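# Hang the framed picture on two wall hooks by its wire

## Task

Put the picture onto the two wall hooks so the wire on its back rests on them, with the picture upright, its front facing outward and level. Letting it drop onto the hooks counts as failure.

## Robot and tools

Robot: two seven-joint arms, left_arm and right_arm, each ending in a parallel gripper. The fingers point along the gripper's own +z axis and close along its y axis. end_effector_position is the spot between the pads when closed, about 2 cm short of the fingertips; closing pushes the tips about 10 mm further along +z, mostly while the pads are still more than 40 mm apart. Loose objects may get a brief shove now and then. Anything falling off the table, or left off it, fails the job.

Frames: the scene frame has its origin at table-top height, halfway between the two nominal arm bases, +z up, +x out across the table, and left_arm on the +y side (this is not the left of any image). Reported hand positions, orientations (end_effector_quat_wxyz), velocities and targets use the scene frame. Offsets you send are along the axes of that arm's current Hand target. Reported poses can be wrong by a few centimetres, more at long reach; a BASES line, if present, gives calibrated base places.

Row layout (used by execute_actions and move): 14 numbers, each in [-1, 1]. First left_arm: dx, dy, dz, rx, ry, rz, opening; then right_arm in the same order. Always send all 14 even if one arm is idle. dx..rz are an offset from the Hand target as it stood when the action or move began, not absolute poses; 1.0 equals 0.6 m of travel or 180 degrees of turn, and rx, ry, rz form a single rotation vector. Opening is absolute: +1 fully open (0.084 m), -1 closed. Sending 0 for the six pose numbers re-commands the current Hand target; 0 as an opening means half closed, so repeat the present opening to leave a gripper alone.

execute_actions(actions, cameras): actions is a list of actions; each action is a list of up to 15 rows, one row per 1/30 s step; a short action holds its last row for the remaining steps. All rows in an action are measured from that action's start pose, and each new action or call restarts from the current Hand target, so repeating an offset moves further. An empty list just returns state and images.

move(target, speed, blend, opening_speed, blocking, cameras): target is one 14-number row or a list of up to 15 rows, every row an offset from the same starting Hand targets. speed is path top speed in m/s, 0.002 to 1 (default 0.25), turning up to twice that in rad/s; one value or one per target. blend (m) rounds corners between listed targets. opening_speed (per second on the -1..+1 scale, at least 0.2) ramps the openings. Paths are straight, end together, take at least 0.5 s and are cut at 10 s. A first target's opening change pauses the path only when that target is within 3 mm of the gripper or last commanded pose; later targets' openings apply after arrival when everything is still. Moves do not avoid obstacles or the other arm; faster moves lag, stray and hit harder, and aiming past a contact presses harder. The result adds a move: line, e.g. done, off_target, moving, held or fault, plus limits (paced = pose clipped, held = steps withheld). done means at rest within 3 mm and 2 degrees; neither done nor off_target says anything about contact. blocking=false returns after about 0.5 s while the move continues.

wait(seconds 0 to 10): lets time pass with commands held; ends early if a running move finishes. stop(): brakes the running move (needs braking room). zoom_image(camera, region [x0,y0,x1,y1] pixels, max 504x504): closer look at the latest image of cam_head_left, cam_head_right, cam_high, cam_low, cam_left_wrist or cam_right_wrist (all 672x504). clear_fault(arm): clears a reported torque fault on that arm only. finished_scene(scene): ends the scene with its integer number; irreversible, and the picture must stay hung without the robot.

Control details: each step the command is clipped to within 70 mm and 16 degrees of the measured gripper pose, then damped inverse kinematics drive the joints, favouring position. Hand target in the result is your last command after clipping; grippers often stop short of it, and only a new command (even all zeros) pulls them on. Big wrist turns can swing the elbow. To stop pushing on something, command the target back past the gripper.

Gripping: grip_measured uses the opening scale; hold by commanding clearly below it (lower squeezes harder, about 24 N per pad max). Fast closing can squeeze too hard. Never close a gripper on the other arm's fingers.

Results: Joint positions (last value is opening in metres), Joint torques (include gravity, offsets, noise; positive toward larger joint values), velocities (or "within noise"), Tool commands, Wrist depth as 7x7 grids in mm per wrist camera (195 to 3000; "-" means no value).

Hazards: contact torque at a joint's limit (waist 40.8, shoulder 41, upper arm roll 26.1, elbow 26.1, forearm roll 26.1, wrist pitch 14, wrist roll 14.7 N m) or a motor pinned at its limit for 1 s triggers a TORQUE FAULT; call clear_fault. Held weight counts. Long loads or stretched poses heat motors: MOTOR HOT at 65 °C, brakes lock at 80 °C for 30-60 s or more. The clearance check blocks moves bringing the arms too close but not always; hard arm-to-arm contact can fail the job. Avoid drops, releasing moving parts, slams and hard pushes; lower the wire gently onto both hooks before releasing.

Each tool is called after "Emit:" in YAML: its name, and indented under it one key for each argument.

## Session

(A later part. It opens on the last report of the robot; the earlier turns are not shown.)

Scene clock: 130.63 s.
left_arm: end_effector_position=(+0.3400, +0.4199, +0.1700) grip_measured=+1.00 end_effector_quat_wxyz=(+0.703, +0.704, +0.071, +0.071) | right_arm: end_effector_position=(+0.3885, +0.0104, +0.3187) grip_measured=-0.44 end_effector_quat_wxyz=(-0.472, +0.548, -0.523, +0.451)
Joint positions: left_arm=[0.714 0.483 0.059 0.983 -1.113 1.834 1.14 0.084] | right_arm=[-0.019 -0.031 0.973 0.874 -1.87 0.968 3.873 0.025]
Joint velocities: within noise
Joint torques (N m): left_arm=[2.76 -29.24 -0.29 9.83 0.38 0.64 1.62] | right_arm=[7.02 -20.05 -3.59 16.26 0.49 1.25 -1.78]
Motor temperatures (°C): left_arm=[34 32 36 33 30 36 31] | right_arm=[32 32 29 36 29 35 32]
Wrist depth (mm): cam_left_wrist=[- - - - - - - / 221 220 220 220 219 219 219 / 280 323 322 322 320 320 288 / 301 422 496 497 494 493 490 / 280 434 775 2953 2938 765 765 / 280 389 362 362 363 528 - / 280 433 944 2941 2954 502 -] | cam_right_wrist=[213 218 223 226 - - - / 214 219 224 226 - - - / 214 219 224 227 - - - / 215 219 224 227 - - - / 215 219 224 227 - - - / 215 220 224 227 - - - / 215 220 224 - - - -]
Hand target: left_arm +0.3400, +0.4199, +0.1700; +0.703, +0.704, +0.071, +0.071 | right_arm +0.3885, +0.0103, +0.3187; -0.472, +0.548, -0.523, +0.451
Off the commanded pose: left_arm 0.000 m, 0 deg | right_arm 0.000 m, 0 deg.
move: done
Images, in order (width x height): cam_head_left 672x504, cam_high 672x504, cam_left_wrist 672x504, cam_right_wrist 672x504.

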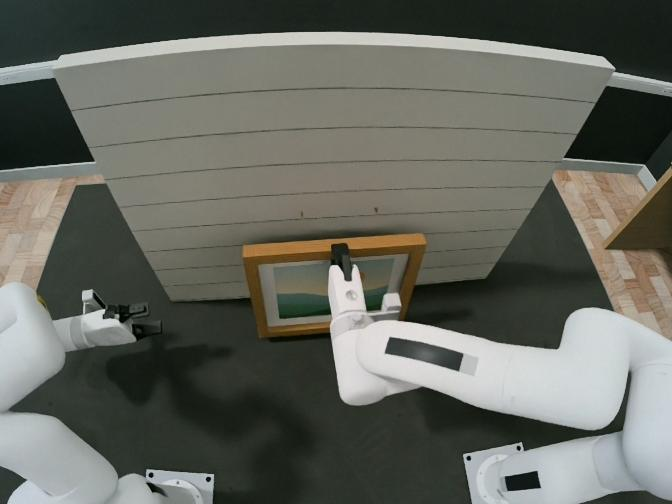

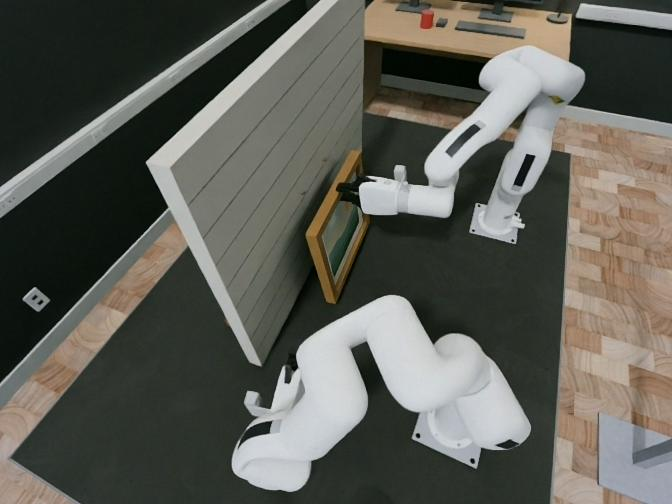

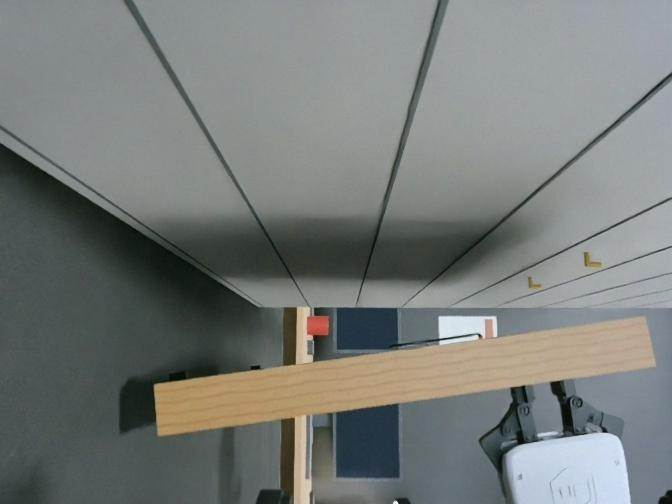

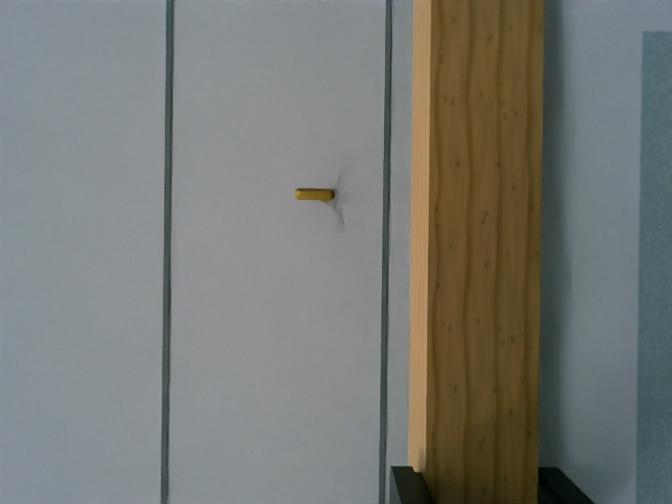

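Emit:
zoom_image:
  camera: "cam_left_wrist"
  region: [360, 230, 672, 450]

Emit:
zoom_image:
  camera: "cam_left_wrist"
  region: [380, 300, 520, 380]

Emit:
zoom_image:
  camera: "cam_left_wrist"
  region: [510, 230, 620, 310]

Emit:
zoom_image:
  camera: "cam_left_wrist"
  region: [100, 320, 380, 460]

Scaled by 1.615 from the camera's 672x504 image, which has a finer 960x720 frame.

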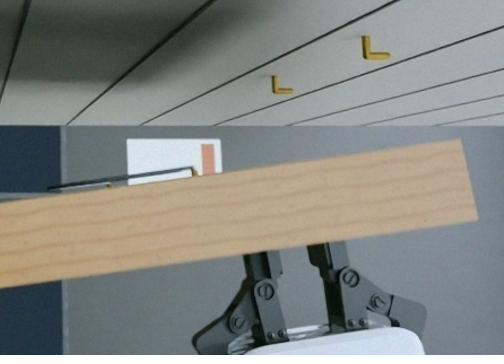

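Scaled by 3.600 from the camera's 672x504 image, which has a finer 960x720 frame.

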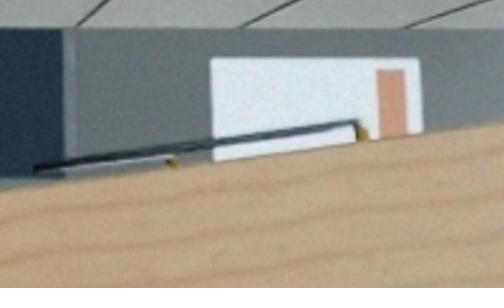

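Scaled by 4.582 from the camera's 672x504 image, which has a finer 960x720 frame.

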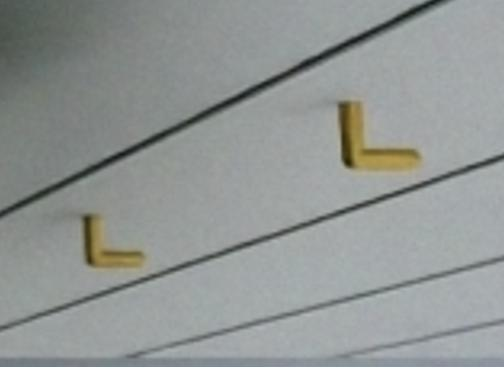

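Scaled by 1.800 from the camera's 672x504 image, which has a finer 960x720 frame.

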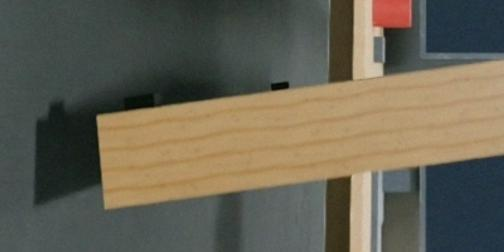

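Emit:
move:
  target: [0,0,0,0,0,0,1,0.0735,-0.0338,-0.2253,0.0471,-0.15,-0.0112,-1]
  speed: 0.12
  cameras: ["cam_head_left","cam_high","cam_left_wrist"]

Scene clock: 174.20 s.
left_arm: end_effector_position=(+0.3400, +0.4199, +0.1700) grip_measured=+1.00 end_effector_quat_wxyz=(+0.703, +0.704, +0.071, +0.071) | right_arm: end_effector_position=(+0.2600, -0.0398, +0.3586) grip_measured=-0.44 end_effector_quat_wxyz=(+0.612, -0.611, +0.354, -0.356)
Joint positions: left_arm=[0.714 0.483 0.059 0.983 -1.113 1.834 1.14 0.084] | right_arm=[0.3 -0.767 0.579 0.436 -2.575 0.426 4.584 0.025]
Joint velocities: within noise
Joint torques (N m): left_arm=[2.62 -29.51 -0.45 9.87 0.68 0.59 1.76] | right_arm=[8.74 -10.69 -10.31 16.34 -1.82 3.7 1.61]
Motor temperatures (°C): left_arm=[33 32 36 33 30 36 31] | right_arm=[32 32 29 37 29 35 32]
Wrist depth (mm): cam_left_wrist=[- - - - - - - / 221 220 220 220 219 219 219 / 280 323 322 322 319 321 288 / 301 421 497 497 494 492 492 / 280 433 775 2896 - - - / 280 435 770 695 717 - - / 280 433 643 592 593 593 -] | cam_right_wrist=[309 304 304 - - - - / 322 322 322 - - - - / 343 344 337 - - - - / 360 359 360 - - - - / 385 386 385 - - - - / 407 408 406 - - - - / 441 431 - - - - -]
Hand target: left_arm +0.3400, +0.4199, +0.1700; +0.703, +0.704, +0.071, +0.071 | right_arm +0.2600, -0.0398, +0.3587; +0.612, -0.611, +0.354, -0.356
Off the commanded pose: left_arm 0.000 m, 0 deg | right_arm 0.000 m, 0 deg.
move: done
Images, in order (width x height): cam_head_left 672x504, cam_high 672x504, cam_left_wrist 672x504.

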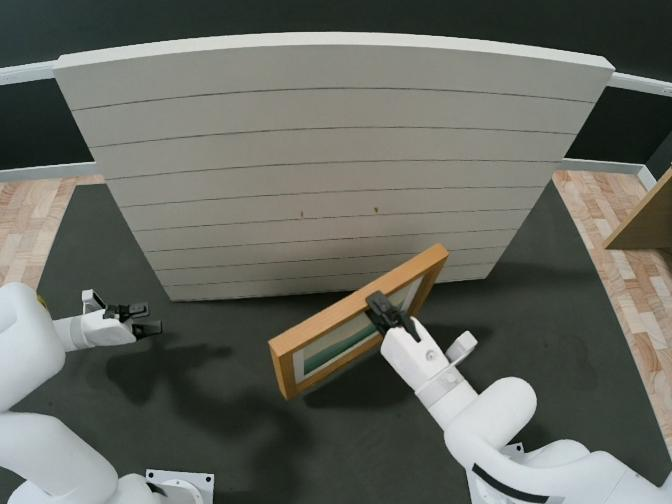

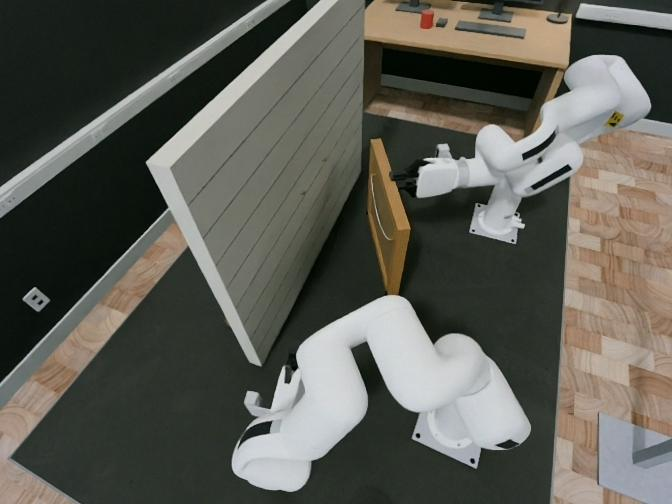

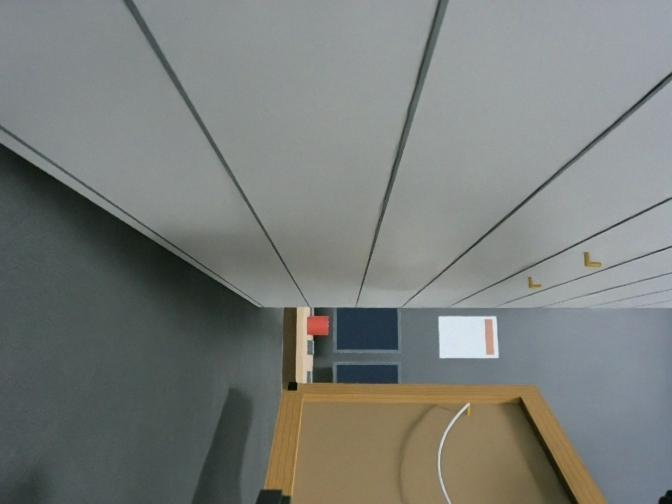

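Emit:
zoom_image:
  camera: "cam_high"
  region: [350, 120, 440, 300]

Emit:
move:
  target: [-0.2,0.2,0.3965,0,-0.1567,0,1,0,0,0,0,0,0,-1]
  speed: 0.3
  cameras: ["cam_head_left","cam_high","cam_left_wrist"]

Scaled by 2.800 from the camera's 672x504 image, which has a finer 960x720 frame.

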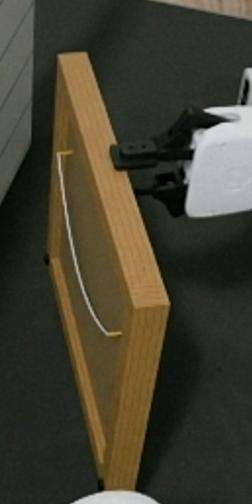

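Scene clock: 177.30 s.
left_arm: end_effector_position=(+0.2697, +0.1629, +0.2898) grip_measured=+1.00 end_effector_quat_wxyz=(+0.699, +0.700, -0.103, -0.102) | right_arm: end_effector_position=(+0.2600, -0.0398, +0.3587) grip_measured=-0.44 end_effector_quat_wxyz=(+0.612, -0.611, +0.354, -0.356)
Joint positions: left_arm=[0.381 0.05 -0.248 0.763 -1.268 1.808 0.892 0.084] | right_arm=[0.301 -0.767 0.578 0.436 -2.575 0.426 4.584 0.025]
Joint velocities: within noise
Joint torques (N m): left_arm=[-4.72 -23.68 -2.05 14.09 -4.7 0.18 -1.53] | right_arm=[8.28 -9.32 -10.08 16.71 -1.53 4.45 1.54]
Motor temperatures (°C): left_arm=[33 32 36 33 30 36 31] | right_arm=[32 32 29 37 29 35 32]
Wrist depth (mm): cam_left_wrist=[533 858 2653 2443 2777 2739 2696 / 413 409 413 398 400 2837 2797 / 338 355 354 343 355 2897 2940 / 310 310 310 311 310 311 - / 283 284 276 284 284 276 - / 248 255 254 255 255 248 - / 231 231 231 226 230 231 226] | cam_right_wrist=[309 305 304 - - - - / 323 323 323 - - - - / 343 343 337 - - - - / 361 360 361 - - - - / 387 386 385 - - - - / 408 409 407 - - - - / 443 432 - - - - -]
Hand target: left_arm +0.2698, +0.1628, +0.2898; +0.699, +0.700, -0.103, -0.102 | right_arm +0.2600, -0.0398, +0.3587; +0.612, -0.611, +0.354, -0.356
Off the commanded pose: left_arm 0.000 m, 0 deg | right_arm 0.000 m, 0 deg.
move: done
Images, in order (width x height): cam_head_left 672x504, cam_high 672x504, cam_left_wrist 672x504.

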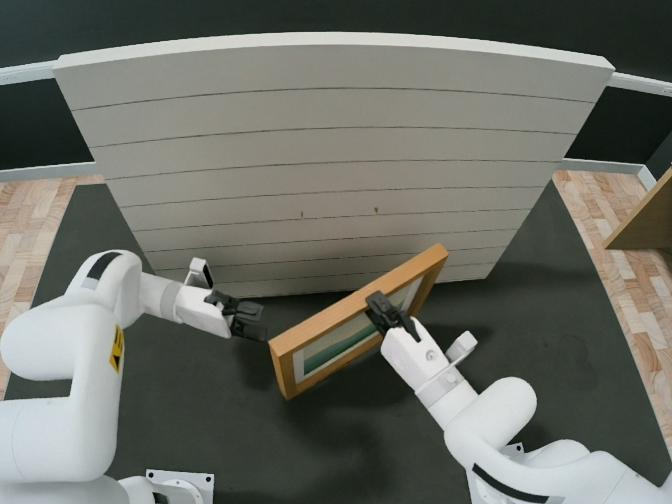

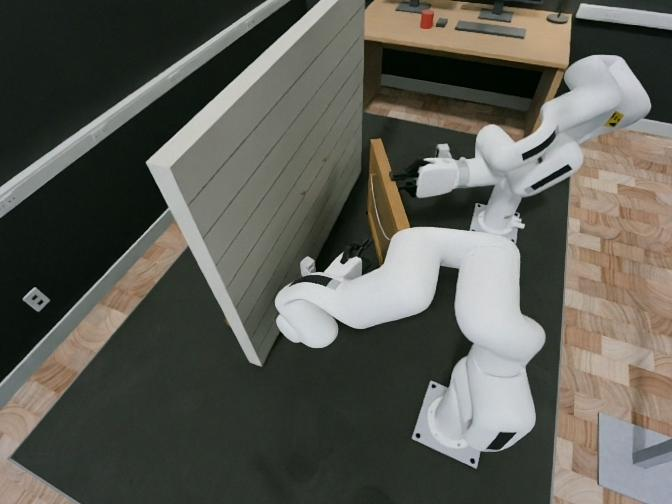

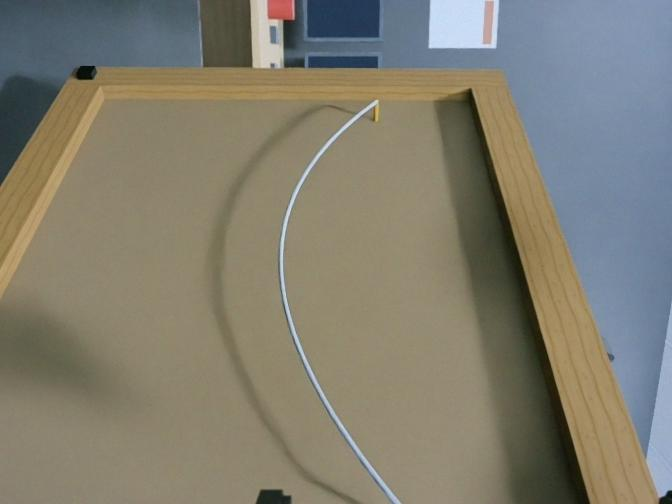

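Emit:
zoom_image:
  camera: "cam_left_wrist"
  region: [200, 60, 440, 280]

Emit:
zoom_image:
  camera: "cam_left_wrist"
  region: [200, 280, 440, 504]

Scaled by 2.100 from the camera's 672x504 image, which has a finer 960x720 frame.

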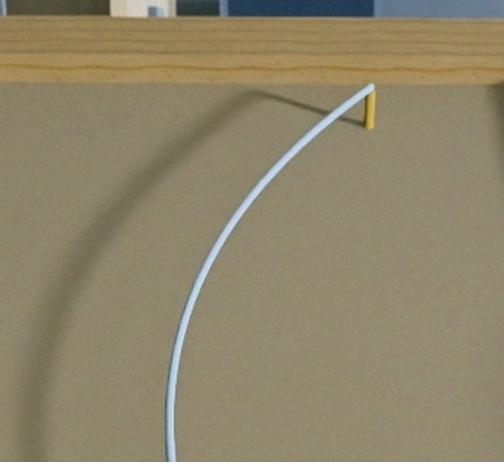

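Scaled by 2.100 from the camera's 672x504 image, which has a finer 960x720 frame.

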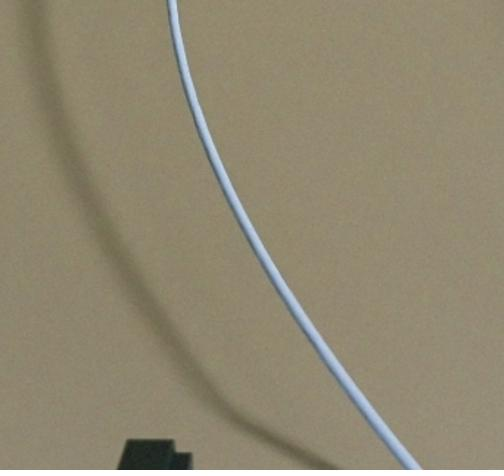

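Emit:
move:
  target:
    - [0.0215,0.117,-0.4413,0,0.1245,0,1,0,0,0,0,0,0,-1]
    - [0.0215,0.117,-0.4413,0,0.1245,0,1,0.0387,-0.1952,0.2088,-0.001,0.1522,0.0003,-1]
  speed: [0.3,0.12]
  cameras: ["cam_head_left","cam_high","cam_left_wrist","cam_right_wrist"]

Scene clock: 234.93 s.
left_arm: end_effector_position=(+0.3581, +0.4127, +0.3602) grip_measured=+1.00 end_effector_quat_wxyz=(+0.706, +0.706, +0.035, +0.036) | right_arm: end_effector_position=(+0.3799, +0.0021, +0.4761) grip_measured=-0.44 end_effector_quat_wxyz=(+0.510, -0.510, +0.490, -0.490)
Joint positions: left_arm=[0.693 0.175 0.047 1.124 -1.2 2.049 0.716 0.084] | right_arm=[-0.199 -0.428 0.96 0.994 -1.631 0.648 3.656 0.025]
Joint velocities: within noise
Joint torques (N m): left_arm=[4.61 -25.44 1.37 14.1 -4.64 1.21 -1.38] | right_arm=[-8.47 -0.96 -4.34 20.87 1.23 4.27 -1.78]
Motor temperatures (°C): left_arm=[33 32 36 34 30 36 31] | right_arm=[32 32 30 38 29 35 32]
Wrist depth (mm): cam_left_wrist=[- - - - - - - / 209 208 208 - - 207 - / 275 320 324 323 322 321 320 / 626 737 729 729 727 720 719 / 672 873 363 361 362 - - / 674 967 2815 - 531 531 - / 674 1083 2776 - 509 509 -] | cam_right_wrist=[241 242 242 241 - - - / 241 241 242 241 - - - / 241 241 241 242 - - - / 241 241 241 242 - - - / 242 242 241 242 - - - / 241 241 242 241 - - - / 242 241 242 - - - -]
Hand target: left_arm +0.3581, +0.4127, +0.3602; +0.706, +0.706, +0.035, +0.036 | right_arm +0.3799, +0.0022, +0.4762; +0.510, -0.510, +0.490, -0.490
Off the commanded pose: left_arm 0.000 m, 0 deg | right_arm 0.000 m, 0 deg.
move: done
Images, in order (width x height): cam_head_left 672x504, cam_high 672x504, cam_left_wrist 672x504, cam_right_wrist 672x504.

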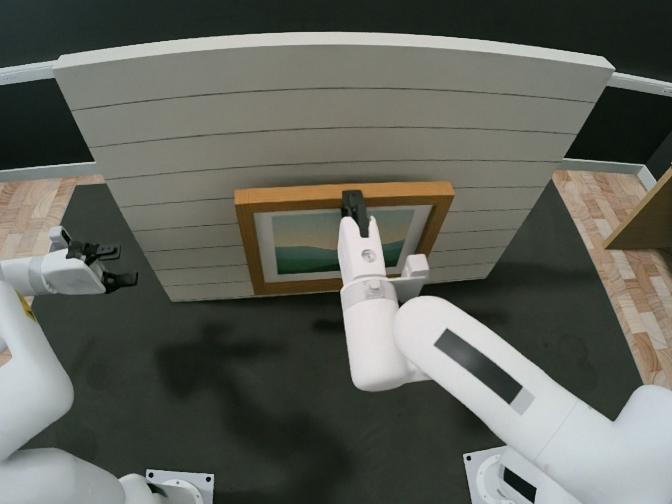

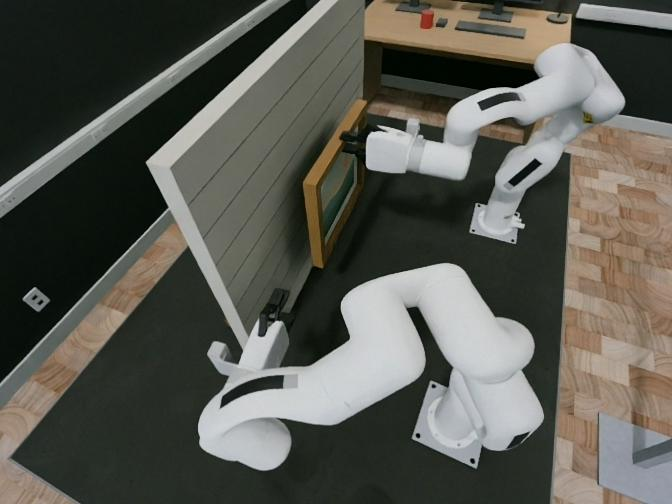

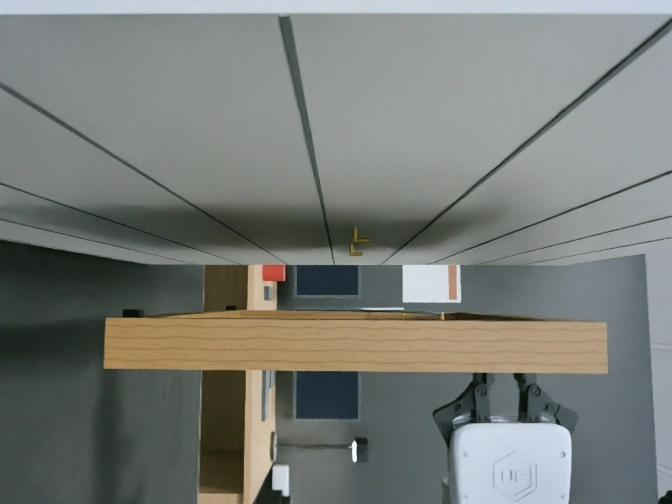

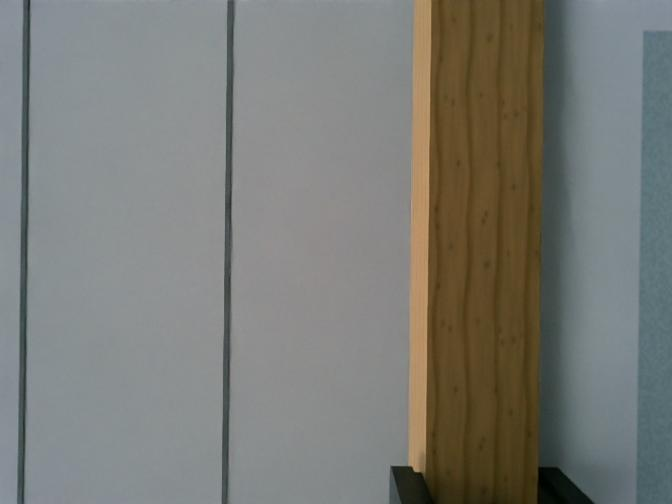

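Emit:
zoom_image:
  camera: "cam_left_wrist"
  region: [100, 210, 350, 390]

Emit:
zoom_image:
  camera: "cam_left_wrist"
  region: [330, 210, 620, 390]

Emit:
zoom_image:
  camera: "cam_left_wrist"
  region: [330, 215, 400, 265]

Scaled by 2.016 from the camera's 672x504 image, which has a finer 960x720 frame.

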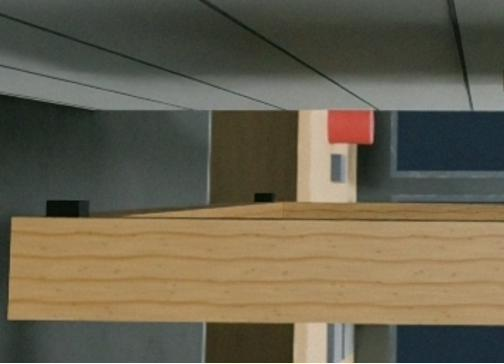

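Scaled by 1.738 from the camera's 672x504 image, which has a finer 960x720 frame.

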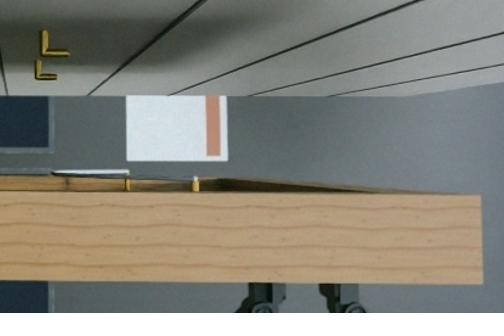

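Scaled by 7.200 from the camera's 672x504 image, which has a finer 960x720 frame.

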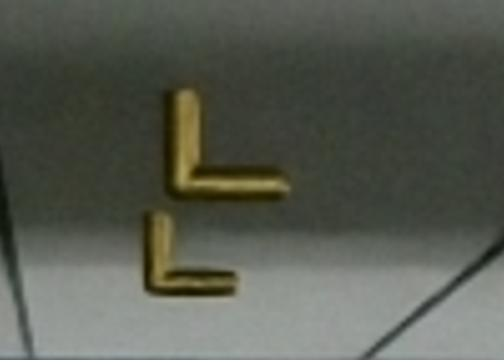

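Emit:
zoom_image:
  camera: "cam_right_wrist"
  region: [380, 0, 580, 120]

Emit:
zoom_image:
  camera: "cam_right_wrist"
  region: [380, 360, 580, 480]

Emit:
zoom_image:
  camera: "cam_right_wrist"
  region: [0, 0, 260, 80]

Emit:
zoom_image:
  camera: "cam_right_wrist"
  region: [0, 424, 260, 504]

Scaled by 2.520 from the camera's 672x504 image, which has a finer 960x720 frame.

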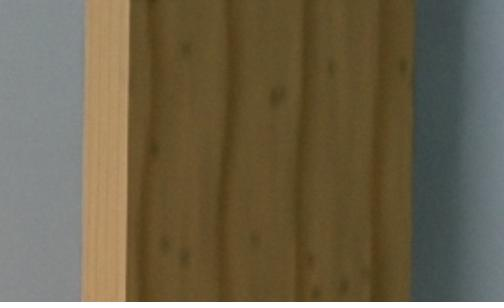

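Scaled by 2.520 from the camera's 672x504 image, which has a finer 960x720 frame.

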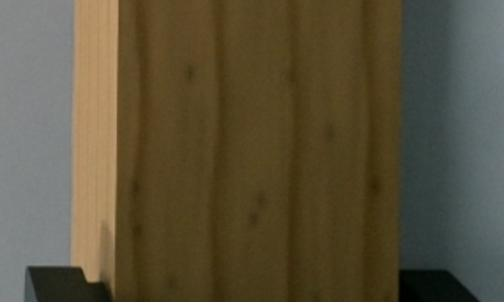

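Scaled by 1.938 from the camera's 672x504 image, which has a finer 960x720 frame.

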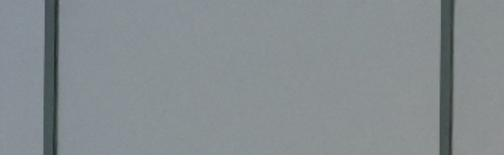

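Scaled by 1.938 from the camera's 672x504 image, which has a finer 960x720 frame.

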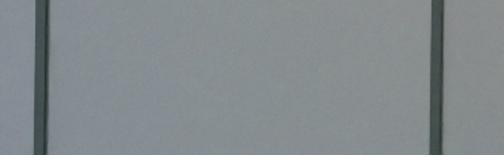

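Emit:
move:
  target: [0,0,0,0,0,0,1,0,-0.01,0.1058,0,0,0,-1]
  speed: 0.05
  cameras: ["cam_head_left","cam_high","cam_left_wrist","cam_right_wrist"]

Emit:
zoom_image:
  camera: "cam_left_wrist"
  region: [90, 180, 350, 330]

Emit:
zoom_image:
  camera: "cam_left_wrist"
  region: [330, 180, 640, 330]

Scene clock: 259.13 s.
left_arm: end_effector_position=(+0.3581, +0.4127, +0.3602) grip_measured=+1.00 end_effector_quat_wxyz=(+0.706, +0.706, +0.035, +0.036) | right_arm: end_effector_position=(+0.4433, +0.0047, +0.4822) grip_measured=-0.44 end_effector_quat_wxyz=(+0.510, -0.510, +0.490, -0.490)
Joint positions: left_arm=[0.693 0.175 0.047 1.124 -1.2 2.049 0.716 0.084] | right_arm=[-0.316 -0.175 1.064 1.146 -1.805 0.734 3.655 0.025]
Joint velocities: within noise
Joint torques (N m): left_arm=[3.14 -27.47 0.89 12.84 -4.08 0.71 -1.33] | right_arm=[-8.73 -5.04 -0.08 22.26 -3 4.34 -1.61]
Motor temperatures (°C): left_arm=[33 32 36 34 30 36 31] | right_arm=[32 32 30 38 29 35 32]
Wrist depth (mm): cam_left_wrist=[- - - - - - - / 208 208 208 - - 207 - / 274 321 323 323 322 321 319 / 626 367 366 366 366 365 718 / 673 1078 2693 - - - - / 673 1085 2994 - 513 512 - / 675 1082 2808 - - 509 -] | cam_right_wrist=[- - - - - - - / - - - - - - - / - - - - - - - / - - - - - - - / - - - - - - - / - - - - - - - / - - - - - - -]
Hand target: left_arm +0.3581, +0.4127, +0.3602; +0.706, +0.706, +0.035, +0.036 | right_arm +0.4433, +0.0047, +0.4822; +0.510, -0.510, +0.490, -0.490
Off the commanded pose: left_arm 0.000 m, 0 deg | right_arm 0.000 m, 0 deg.
move: done
Images, in order (width x height): cam_head_left 672x504, cam_high 672x504, cam_left_wrist 672x504, cam_right_wrist 672x504.

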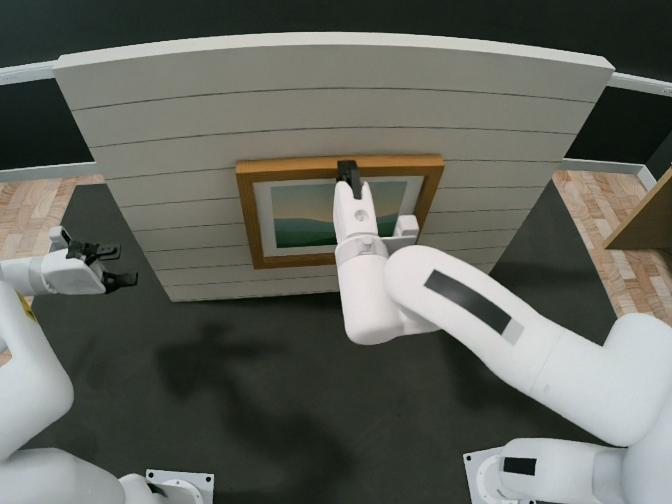

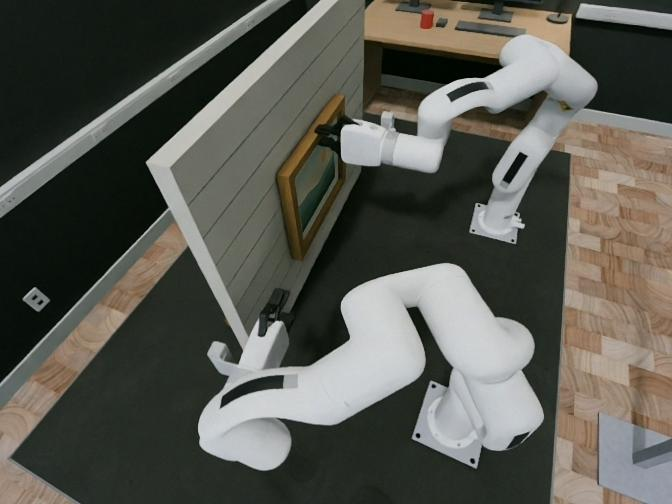

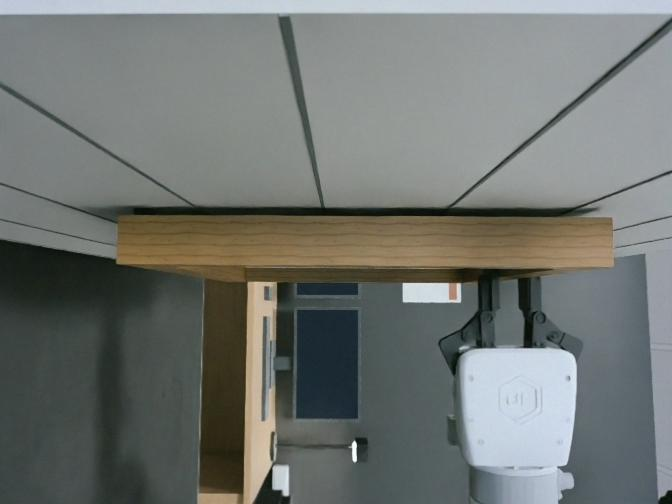

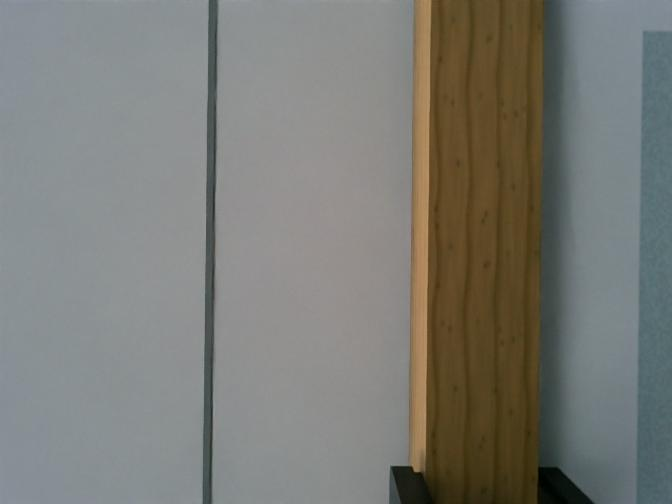

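Scaled by 1.938 from the camera's 672x504 image, which has a finer 960x720 frame.

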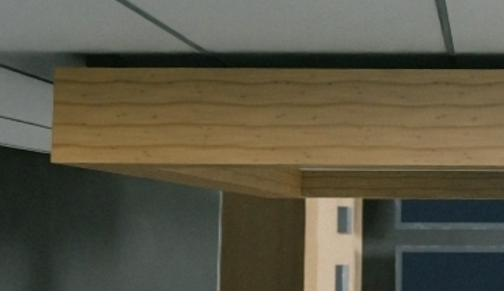

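Scaled by 1.626 from the camera's 672x504 image, which has a finer 960x720 frame.

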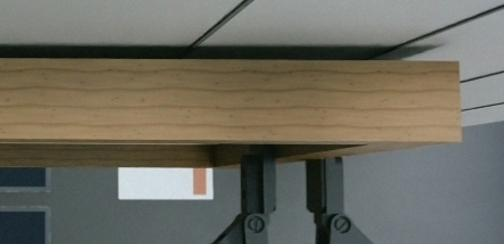

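Emit:
move:
  target: [0,0,0,0,0,0,1,0,0.1333,0,0,0,0,-1]
  speed: 0.05
  cameras: ["cam_high","cam_left_wrist"]

Scene clock: 263.90 s.
left_arm: end_effector_position=(+0.3581, +0.4127, +0.3602) grip_measured=+1.00 end_effector_quat_wxyz=(+0.706, +0.706, +0.035, +0.036) | right_arm: end_effector_position=(+0.4433, +0.0047, +0.4022) grip_measured=-0.44 end_effector_quat_wxyz=(+0.510, -0.510, +0.490, -0.490)
Joint positions: left_arm=[0.693 0.175 0.047 1.124 -1.2 2.049 0.716 0.084] | right_arm=[-0.313 -0.021 1.162 1.022 -1.999 0.943 3.831 0.025]
Joint velocities: within noise
Joint torques (N m): left_arm=[2.44 -28.7 0.56 12.42 -3.06 0.19 -1.12] | right_arm=[8.33 -4.83 3.04 16.12 -3.36 4.93 1.59]
Motor temperatures (°C): left_arm=[33 32 36 34 30 36 31] | right_arm=[32 32 29 38 29 35 32]
Wrist depth (mm): cam_left_wrist=[- - - - - - - / 208 208 208 - - 207 - / 275 320 324 322 322 321 320 / 367 367 366 366 365 723 715 / 672 1084 2668 2883 - - - / 677 1082 - 515 513 - - / 675 1081 2769 - 510 - -] | cam_right_wrist=[- - - - - - - / - - - - - - - / - - - - - - - / - - - - - - - / - - - - - - - / - - - - - - - / - - - - - - -]
Hand target: left_arm +0.3581, +0.4127, +0.3602; +0.706, +0.706, +0.035, +0.036 | right_arm +0.4433, +0.0047, +0.4022; +0.510, -0.510, +0.490, -0.490
Off the commanded pose: left_arm 0.000 m, 0 deg | right_arm 0.000 m, 0 deg.
move: done
Images, in order (width x height): cam_high 672x504, cam_left_wrist 672x504.

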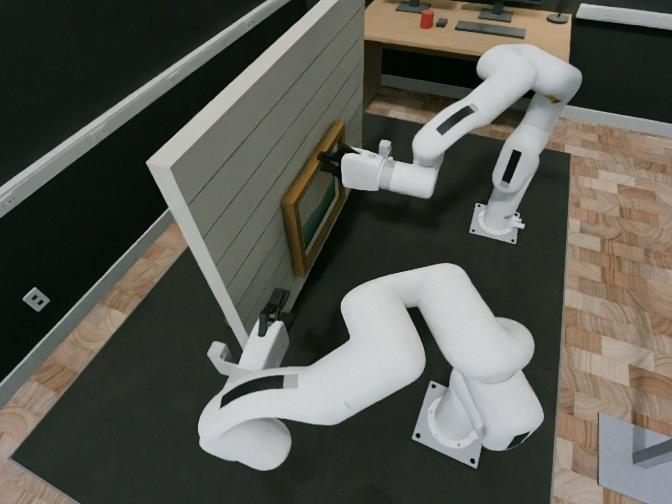

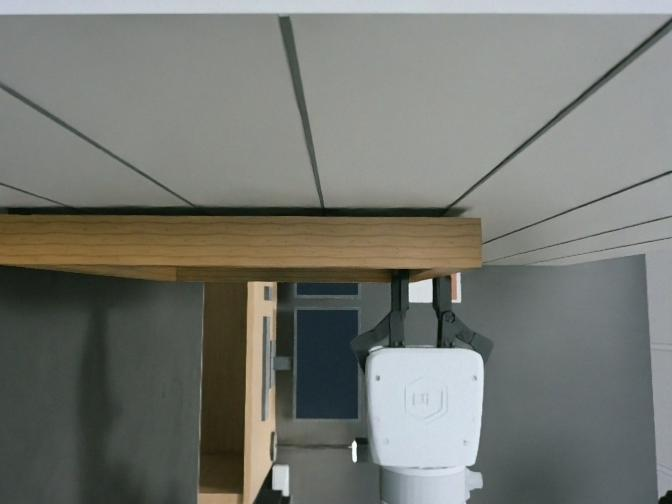

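Emit:
move:
  target: [0,0,0,0,0,0,1,0,0.02,0,0,0,0,-1]
  speed: 0.03
  cameras: []

Emit:
move:
  target: [0,0,0,0,0,0,1,0,0.0067,0,0,0,0,-1]
  speed: 0.02
  cameras: []

Emit:
move:
  target: [0,0,0,0,0,0,1,0,0.0067,0,0,0,0,-1]
  speed: 0.02
  cameras: ["cam_left_wrist","cam_right_wrist"]

Scene clock: 267.40 s.
left_arm: end_effector_position=(+0.3581, +0.4127, +0.3602) grip_measured=+1.00 end_effector_quat_wxyz=(+0.706, +0.706, +0.035, +0.036) | right_arm: end_effector_position=(+0.4433, +0.0047, +0.3905) grip_measured=-0.44 end_effector_quat_wxyz=(+0.510, -0.510, +0.490, -0.490)
Joint positions: left_arm=[0.693 0.175 0.047 1.124 -1.2 2.049 0.716 0.084] | right_arm=[-0.306 0.015 1.171 1.005 -2.028 0.985 3.848 0.025]
Joint velocities: within noise
Joint torques (N m): left_arm=[1.75 -29.91 0.05 12.51 -2.33 0.11 -1.03] | right_arm=[5.18 10.05 1.44 -3.86 2.5 -3.31 1.75]
Motor temperatures (°C): left_arm=[33 32 36 34 30 36 31] | right_arm=[32 32 29 38 29 35 32]
Wrist depth (mm): cam_left_wrist=[- - - - - - - / 209 208 208 - - 207 - / 274 321 324 323 322 320 320 / 367 367 366 365 365 723 719 / 673 1078 2651 2983 - - - / 676 1090 2992 513 515 - - / 672 1082 2810 - 510 - -] | cam_right_wrist=[- - - - - - - / - - - - - - - / - - - - - - - / - - - - - - - / - - - - - - - / - - - - - - - / - - - - - - -]
Hand target: left_arm +0.3581, +0.4127, +0.3602; +0.706, +0.706, +0.035, +0.036 | right_arm +0.4433, +0.0047, +0.3902; +0.510, -0.510, +0.490, -0.490
Off the commanded pose: left_arm 0.000 m, 0 deg | right_arm 0.000 m, 0 deg.
move: done
No camera images: "cameras" was empty.

Scene clock: 268.40 s.
left_arm: end_effector_position=(+0.3581, +0.4127, +0.3602) grip_measured=+1.00 end_effector_quat_wxyz=(+0.706, +0.706, +0.035, +0.036) | right_arm: end_effector_position=(+0.4486, +0.0108, +0.4162) grip_measured=-0.44 end_effector_quat_wxyz=(+0.528, -0.492, +0.491, -0.488)
Joint positions: left_arm=[0.693 0.175 0.047 1.124 -1.2 2.049 0.716 0.084] | right_arm=[-0.304 0.021 1.172 1.054 -2.033 0.991 3.851 0.025]
Joint velocities: within noise
Joint torques (N m): left_arm=[1.17 -29.79 -0.05 12.32 -1.98 0.15 -1.01] | right_arm=[-0.21 -7.52 0.37 25.08 -1.05 3.26 -0.11]
Motor temperatures (°C): left_arm=[33 32 36 34 30 36 31] | right_arm=[32 32 29 38 29 35 32]
Wrist depth (mm): cam_left_wrist=[- - - - - - - / 209 208 208 - - 206 - / 274 320 324 272 322 321 320 / 354 356 357 357 359 719 717 / 674 1081 2642 - 530 - - / 674 1083 - 2870 506 - - / 676 1086 2804 - 506 - -] | cam_right_wrist=[- - - - - - - / - - - - - - - / - - - - - - - / - - - - - - - / - - - - - - - / - - - - - - - / - - - - - - -]
Hand target: left_arm +0.3581, +0.4127, +0.3602; +0.706, +0.706, +0.035, +0.036 | right_arm +0.4486, +0.0108, +0.4162; +0.528, -0.492, +0.491, -0.488 (not the last commanded pose)
Tool commands: left_gripper/opening=+1.0 right_gripper/opening=-1.0
Off the commanded pose: left_arm 0.000 m, 0 deg | right_arm 0.031 m, 3 deg.
TORQUE FAULT: the external load on joint 4 (elbow) of the right arm reached its load limit, and that arm stopped. The contact can be on any part of that arm beyond that joint, not only on its tool. A torque fault puts only its own arm into a fault stop. That arm's remaining commands of this call were not run. The hold on joint 4 (elbow) of that arm was moved back by the arm itself, up to 3 degrees, as the stop began. That arm is still stopped at the end of this call. While its stop runs, that arm, its gripper or tool too, takes no new command.
CLEAR FAULT: the right arm stays stopped (state 4) until you call clear_fault(arm="right_arm").
End effector pose when the fault began: right_arm: position (+0.4434, +0.0049, +0.3892), quat_wxyz (+0.511, -0.509, +0.490, -0.490)
Joint positions when the fault began: right_arm=[-0.304 0.021 1.172 1.004 -2.033 0.992 3.851 0.025]
move: fault (right_arm)
No camera images: "cameras" was empty.

not run: an earlier result of this reply reported a stop or a fault. Calls in your next reply go to the robot.

Emit:
clear_fault:
  arm: "right_arm"
  cameras: ["cam_head_left","cam_left_wrist","cam_right_wrist"]

Scene clock: 277.57 s.
left_arm: end_effector_position=(+0.3581, +0.4127, +0.3602) grip_measured=+1.00 end_effector_quat_wxyz=(+0.706, +0.706, +0.035, +0.036) | right_arm: end_effector_position=(+0.4486, +0.0108, +0.4163) grip_measured=-0.44 end_effector_quat_wxyz=(+0.528, -0.492, +0.491, -0.488)
Joint positions: left_arm=[0.693 0.175 0.047 1.124 -1.2 2.049 0.716 0.084] | right_arm=[-0.304 0.021 1.172 1.054 -2.033 0.991 3.851 0.025]
Joint velocities: within noise
Joint torques (N m): left_arm=[0.21 -32.57 -0.23 12.26 -0.4 0.29 -0.64] | right_arm=[-0.5 -8.39 0.18 25.08 -1.01 3.47 -0.05]
Motor temperatures (°C): left_arm=[33 32 36 34 30 36 31] | right_arm=[32 32 29 39 29 35 32]
Wrist depth (mm): cam_left_wrist=[- - - - - - - / 209 208 208 - - 207 - / 275 321 323 273 322 321 320 / 354 354 357 358 358 720 717 / 675 1086 2687 - 529 - - / 673 1091 - 2865 507 - - / 676 1087 2793 - 506 - -] | cam_right_wrist=[- - - - - - - / - - - - - - - / - - - - - - - / - - - - - - - / - - - - - - - / - - - - - - - / - - - - - - -]
Hand target: left_arm +0.3581, +0.4127, +0.3602; +0.706, +0.706, +0.035, +0.036 | right_arm +0.4486, +0.0108, +0.4163; +0.528, -0.492, +0.491, -0.488 (not the last commanded pose)
Tool commands: left_gripper/opening=+1.0 right_gripper/opening=-1.0
Off the commanded pose: left_arm 0.000 m, 0 deg | right_arm 0.031 m, 3 deg.
TORQUE FAULT, CONTINUED: the right arm's stop, for the torque fault of joint 4 (elbow) that an earlier result reported, is over. The call counts as one of the actions that you can send in this scene. The hold on joint 4 (elbow) of that arm was moved back by the arm itself, up to 3 degrees, as the stop began. That arm's target is now where it stood when the stop ended, not its last command. That arm's gripper keeps its grip as last carried out, and that arm accepts commands again: back off and push less far.
CLEAR FAULT: your call cleared the right arm's torque fault. If a joint's load stays at its limit, that arm stops again at once.
Images, in order (width x height): cam_head_left 672x504, cam_left_wrist 672x504, cam_right_wrist 672x504.

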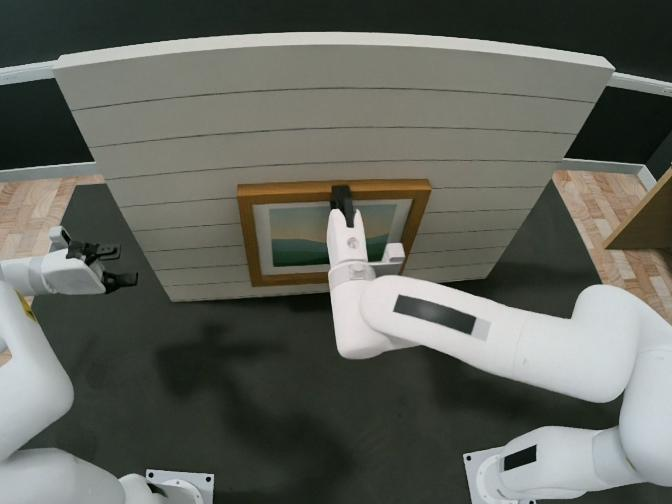

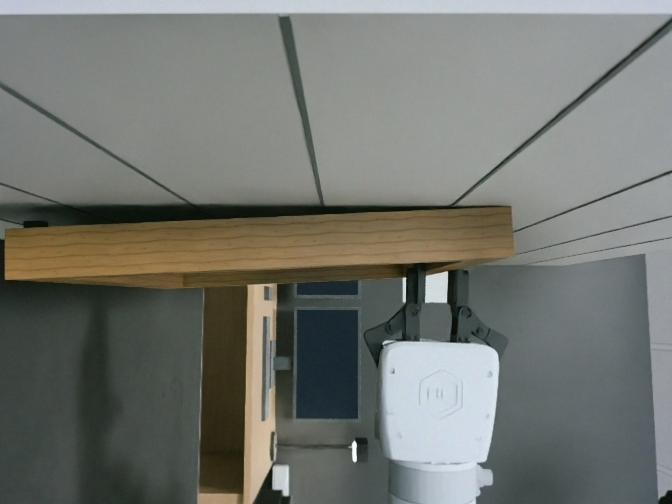

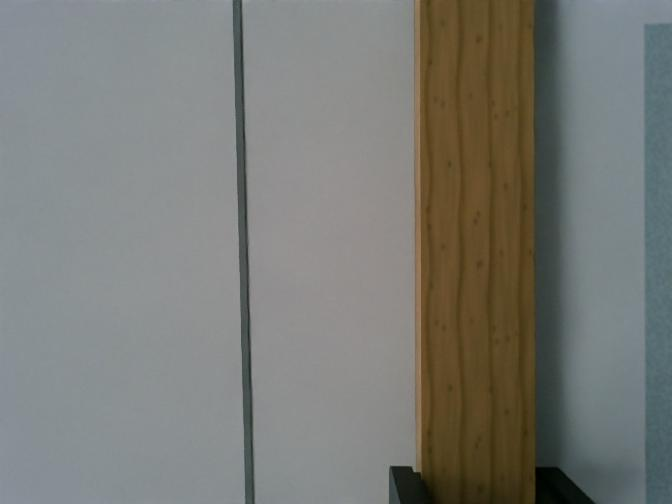

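Emit:
move:
  target: [0,0,0,0,0,0,1,0.0107,0.0272,-0.0135,-0.01076,0.0003,-0.01216,-1]
  speed: 0.03
  cameras: ["cam_left_wrist","cam_right_wrist"]

Emit:
zoom_image:
  camera: "cam_right_wrist"
  region: [180, 0, 580, 100]

Emit:
zoom_image:
  camera: "cam_right_wrist"
  region: [180, 404, 580, 504]

Emit:
zoom_image:
  camera: "cam_left_wrist"
  region: [0, 150, 250, 330]

Emit:
zoom_image:
  camera: "cam_left_wrist"
  region: [250, 150, 500, 330]

Scene clock: 284.53 s.
left_arm: end_effector_position=(+0.3581, +0.4127, +0.3602) grip_measured=+1.00 end_effector_quat_wxyz=(+0.706, +0.706, +0.035, +0.036) | right_arm: end_effector_position=(+0.4413, +0.0048, +0.3996) grip_measured=-0.44 end_effector_quat_wxyz=(+0.510, -0.510, +0.490, -0.490)
Joint positions: left_arm=[0.693 0.175 0.047 1.124 -1.2 2.049 0.716 0.084] | right_arm=[-0.311 -0.022 1.165 1.014 -1.999 0.951 3.837 0.025]
Joint velocities: within noise
Joint torques (N m): left_arm=[-0.14 -33.2 -0.44 12.5 -0.38 0.26 -0.46] | right_arm=[-9.62 -14.51 -5.09 14.02 1.6 0.84 -1.51]
Motor temperatures (°C): left_arm=[33 32 36 34 30 36 31] | right_arm=[32 32 29 39 29 35 32]
Wrist depth (mm): cam_left_wrist=[- - - - - - - / 209 208 208 - - 207 - / 274 321 324 323 322 321 319 / 369 368 365 365 364 721 721 / 624 964 2679 - - - - / 673 1084 - 515 513 - - / 678 1095 2798 - 508 - -] | cam_right_wrist=[- - - - - - - / - - - - - - - / - - - - - - - / - - - - - - - / - - - - - - - / - - - - - - - / - - - - - - -]
Hand target: left_arm +0.3581, +0.4127, +0.3602; +0.706, +0.706, +0.035, +0.036 | right_arm +0.4413, +0.0047, +0.3994; +0.510, -0.510, +0.490, -0.490
Off the commanded pose: left_arm 0.000 m, 0 deg | right_arm 0.000 m, 0 deg.
move: done
Images, in order (width x height): cam_left_wrist 672x504, cam_right_wrist 672x504.

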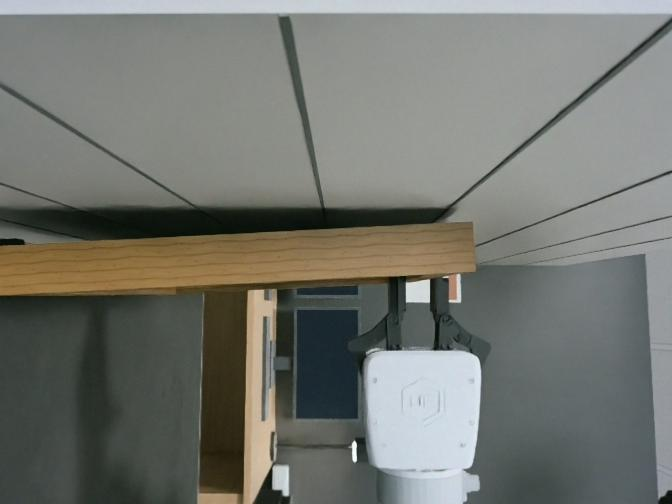

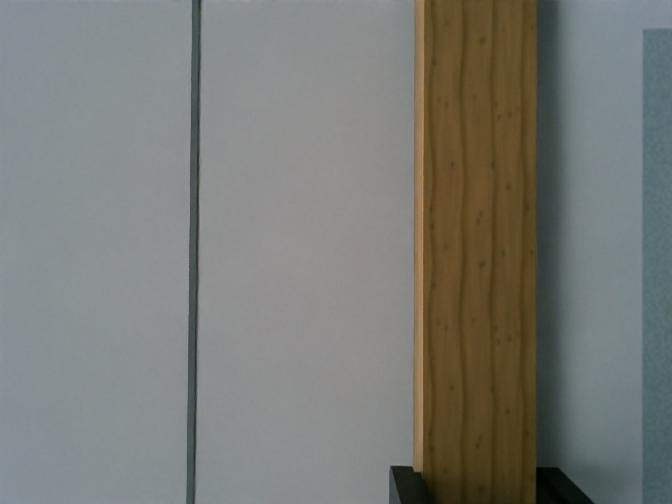

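Scaled by 1.260 from the camera's 672x504 image, which has a finer 960x720 frame.

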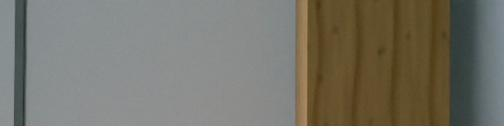

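Scaled by 1.260 from the camera's 672x504 image, which has a finer 960x720 frame.

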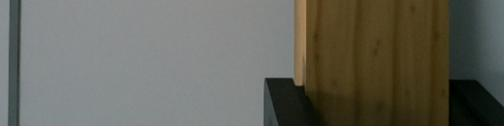

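Scaled by 2.016 from the camera's 672x504 image, which has a finer 960x720 frame.

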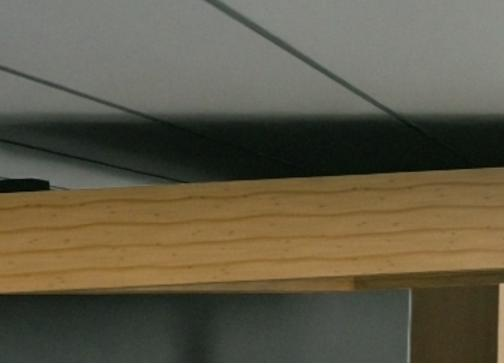

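Scaled by 2.016 from the camera's 672x504 image, which has a finer 960x720 frame.

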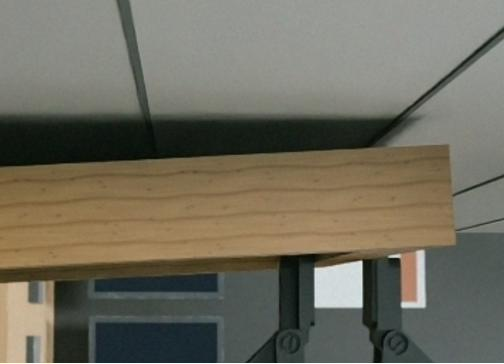

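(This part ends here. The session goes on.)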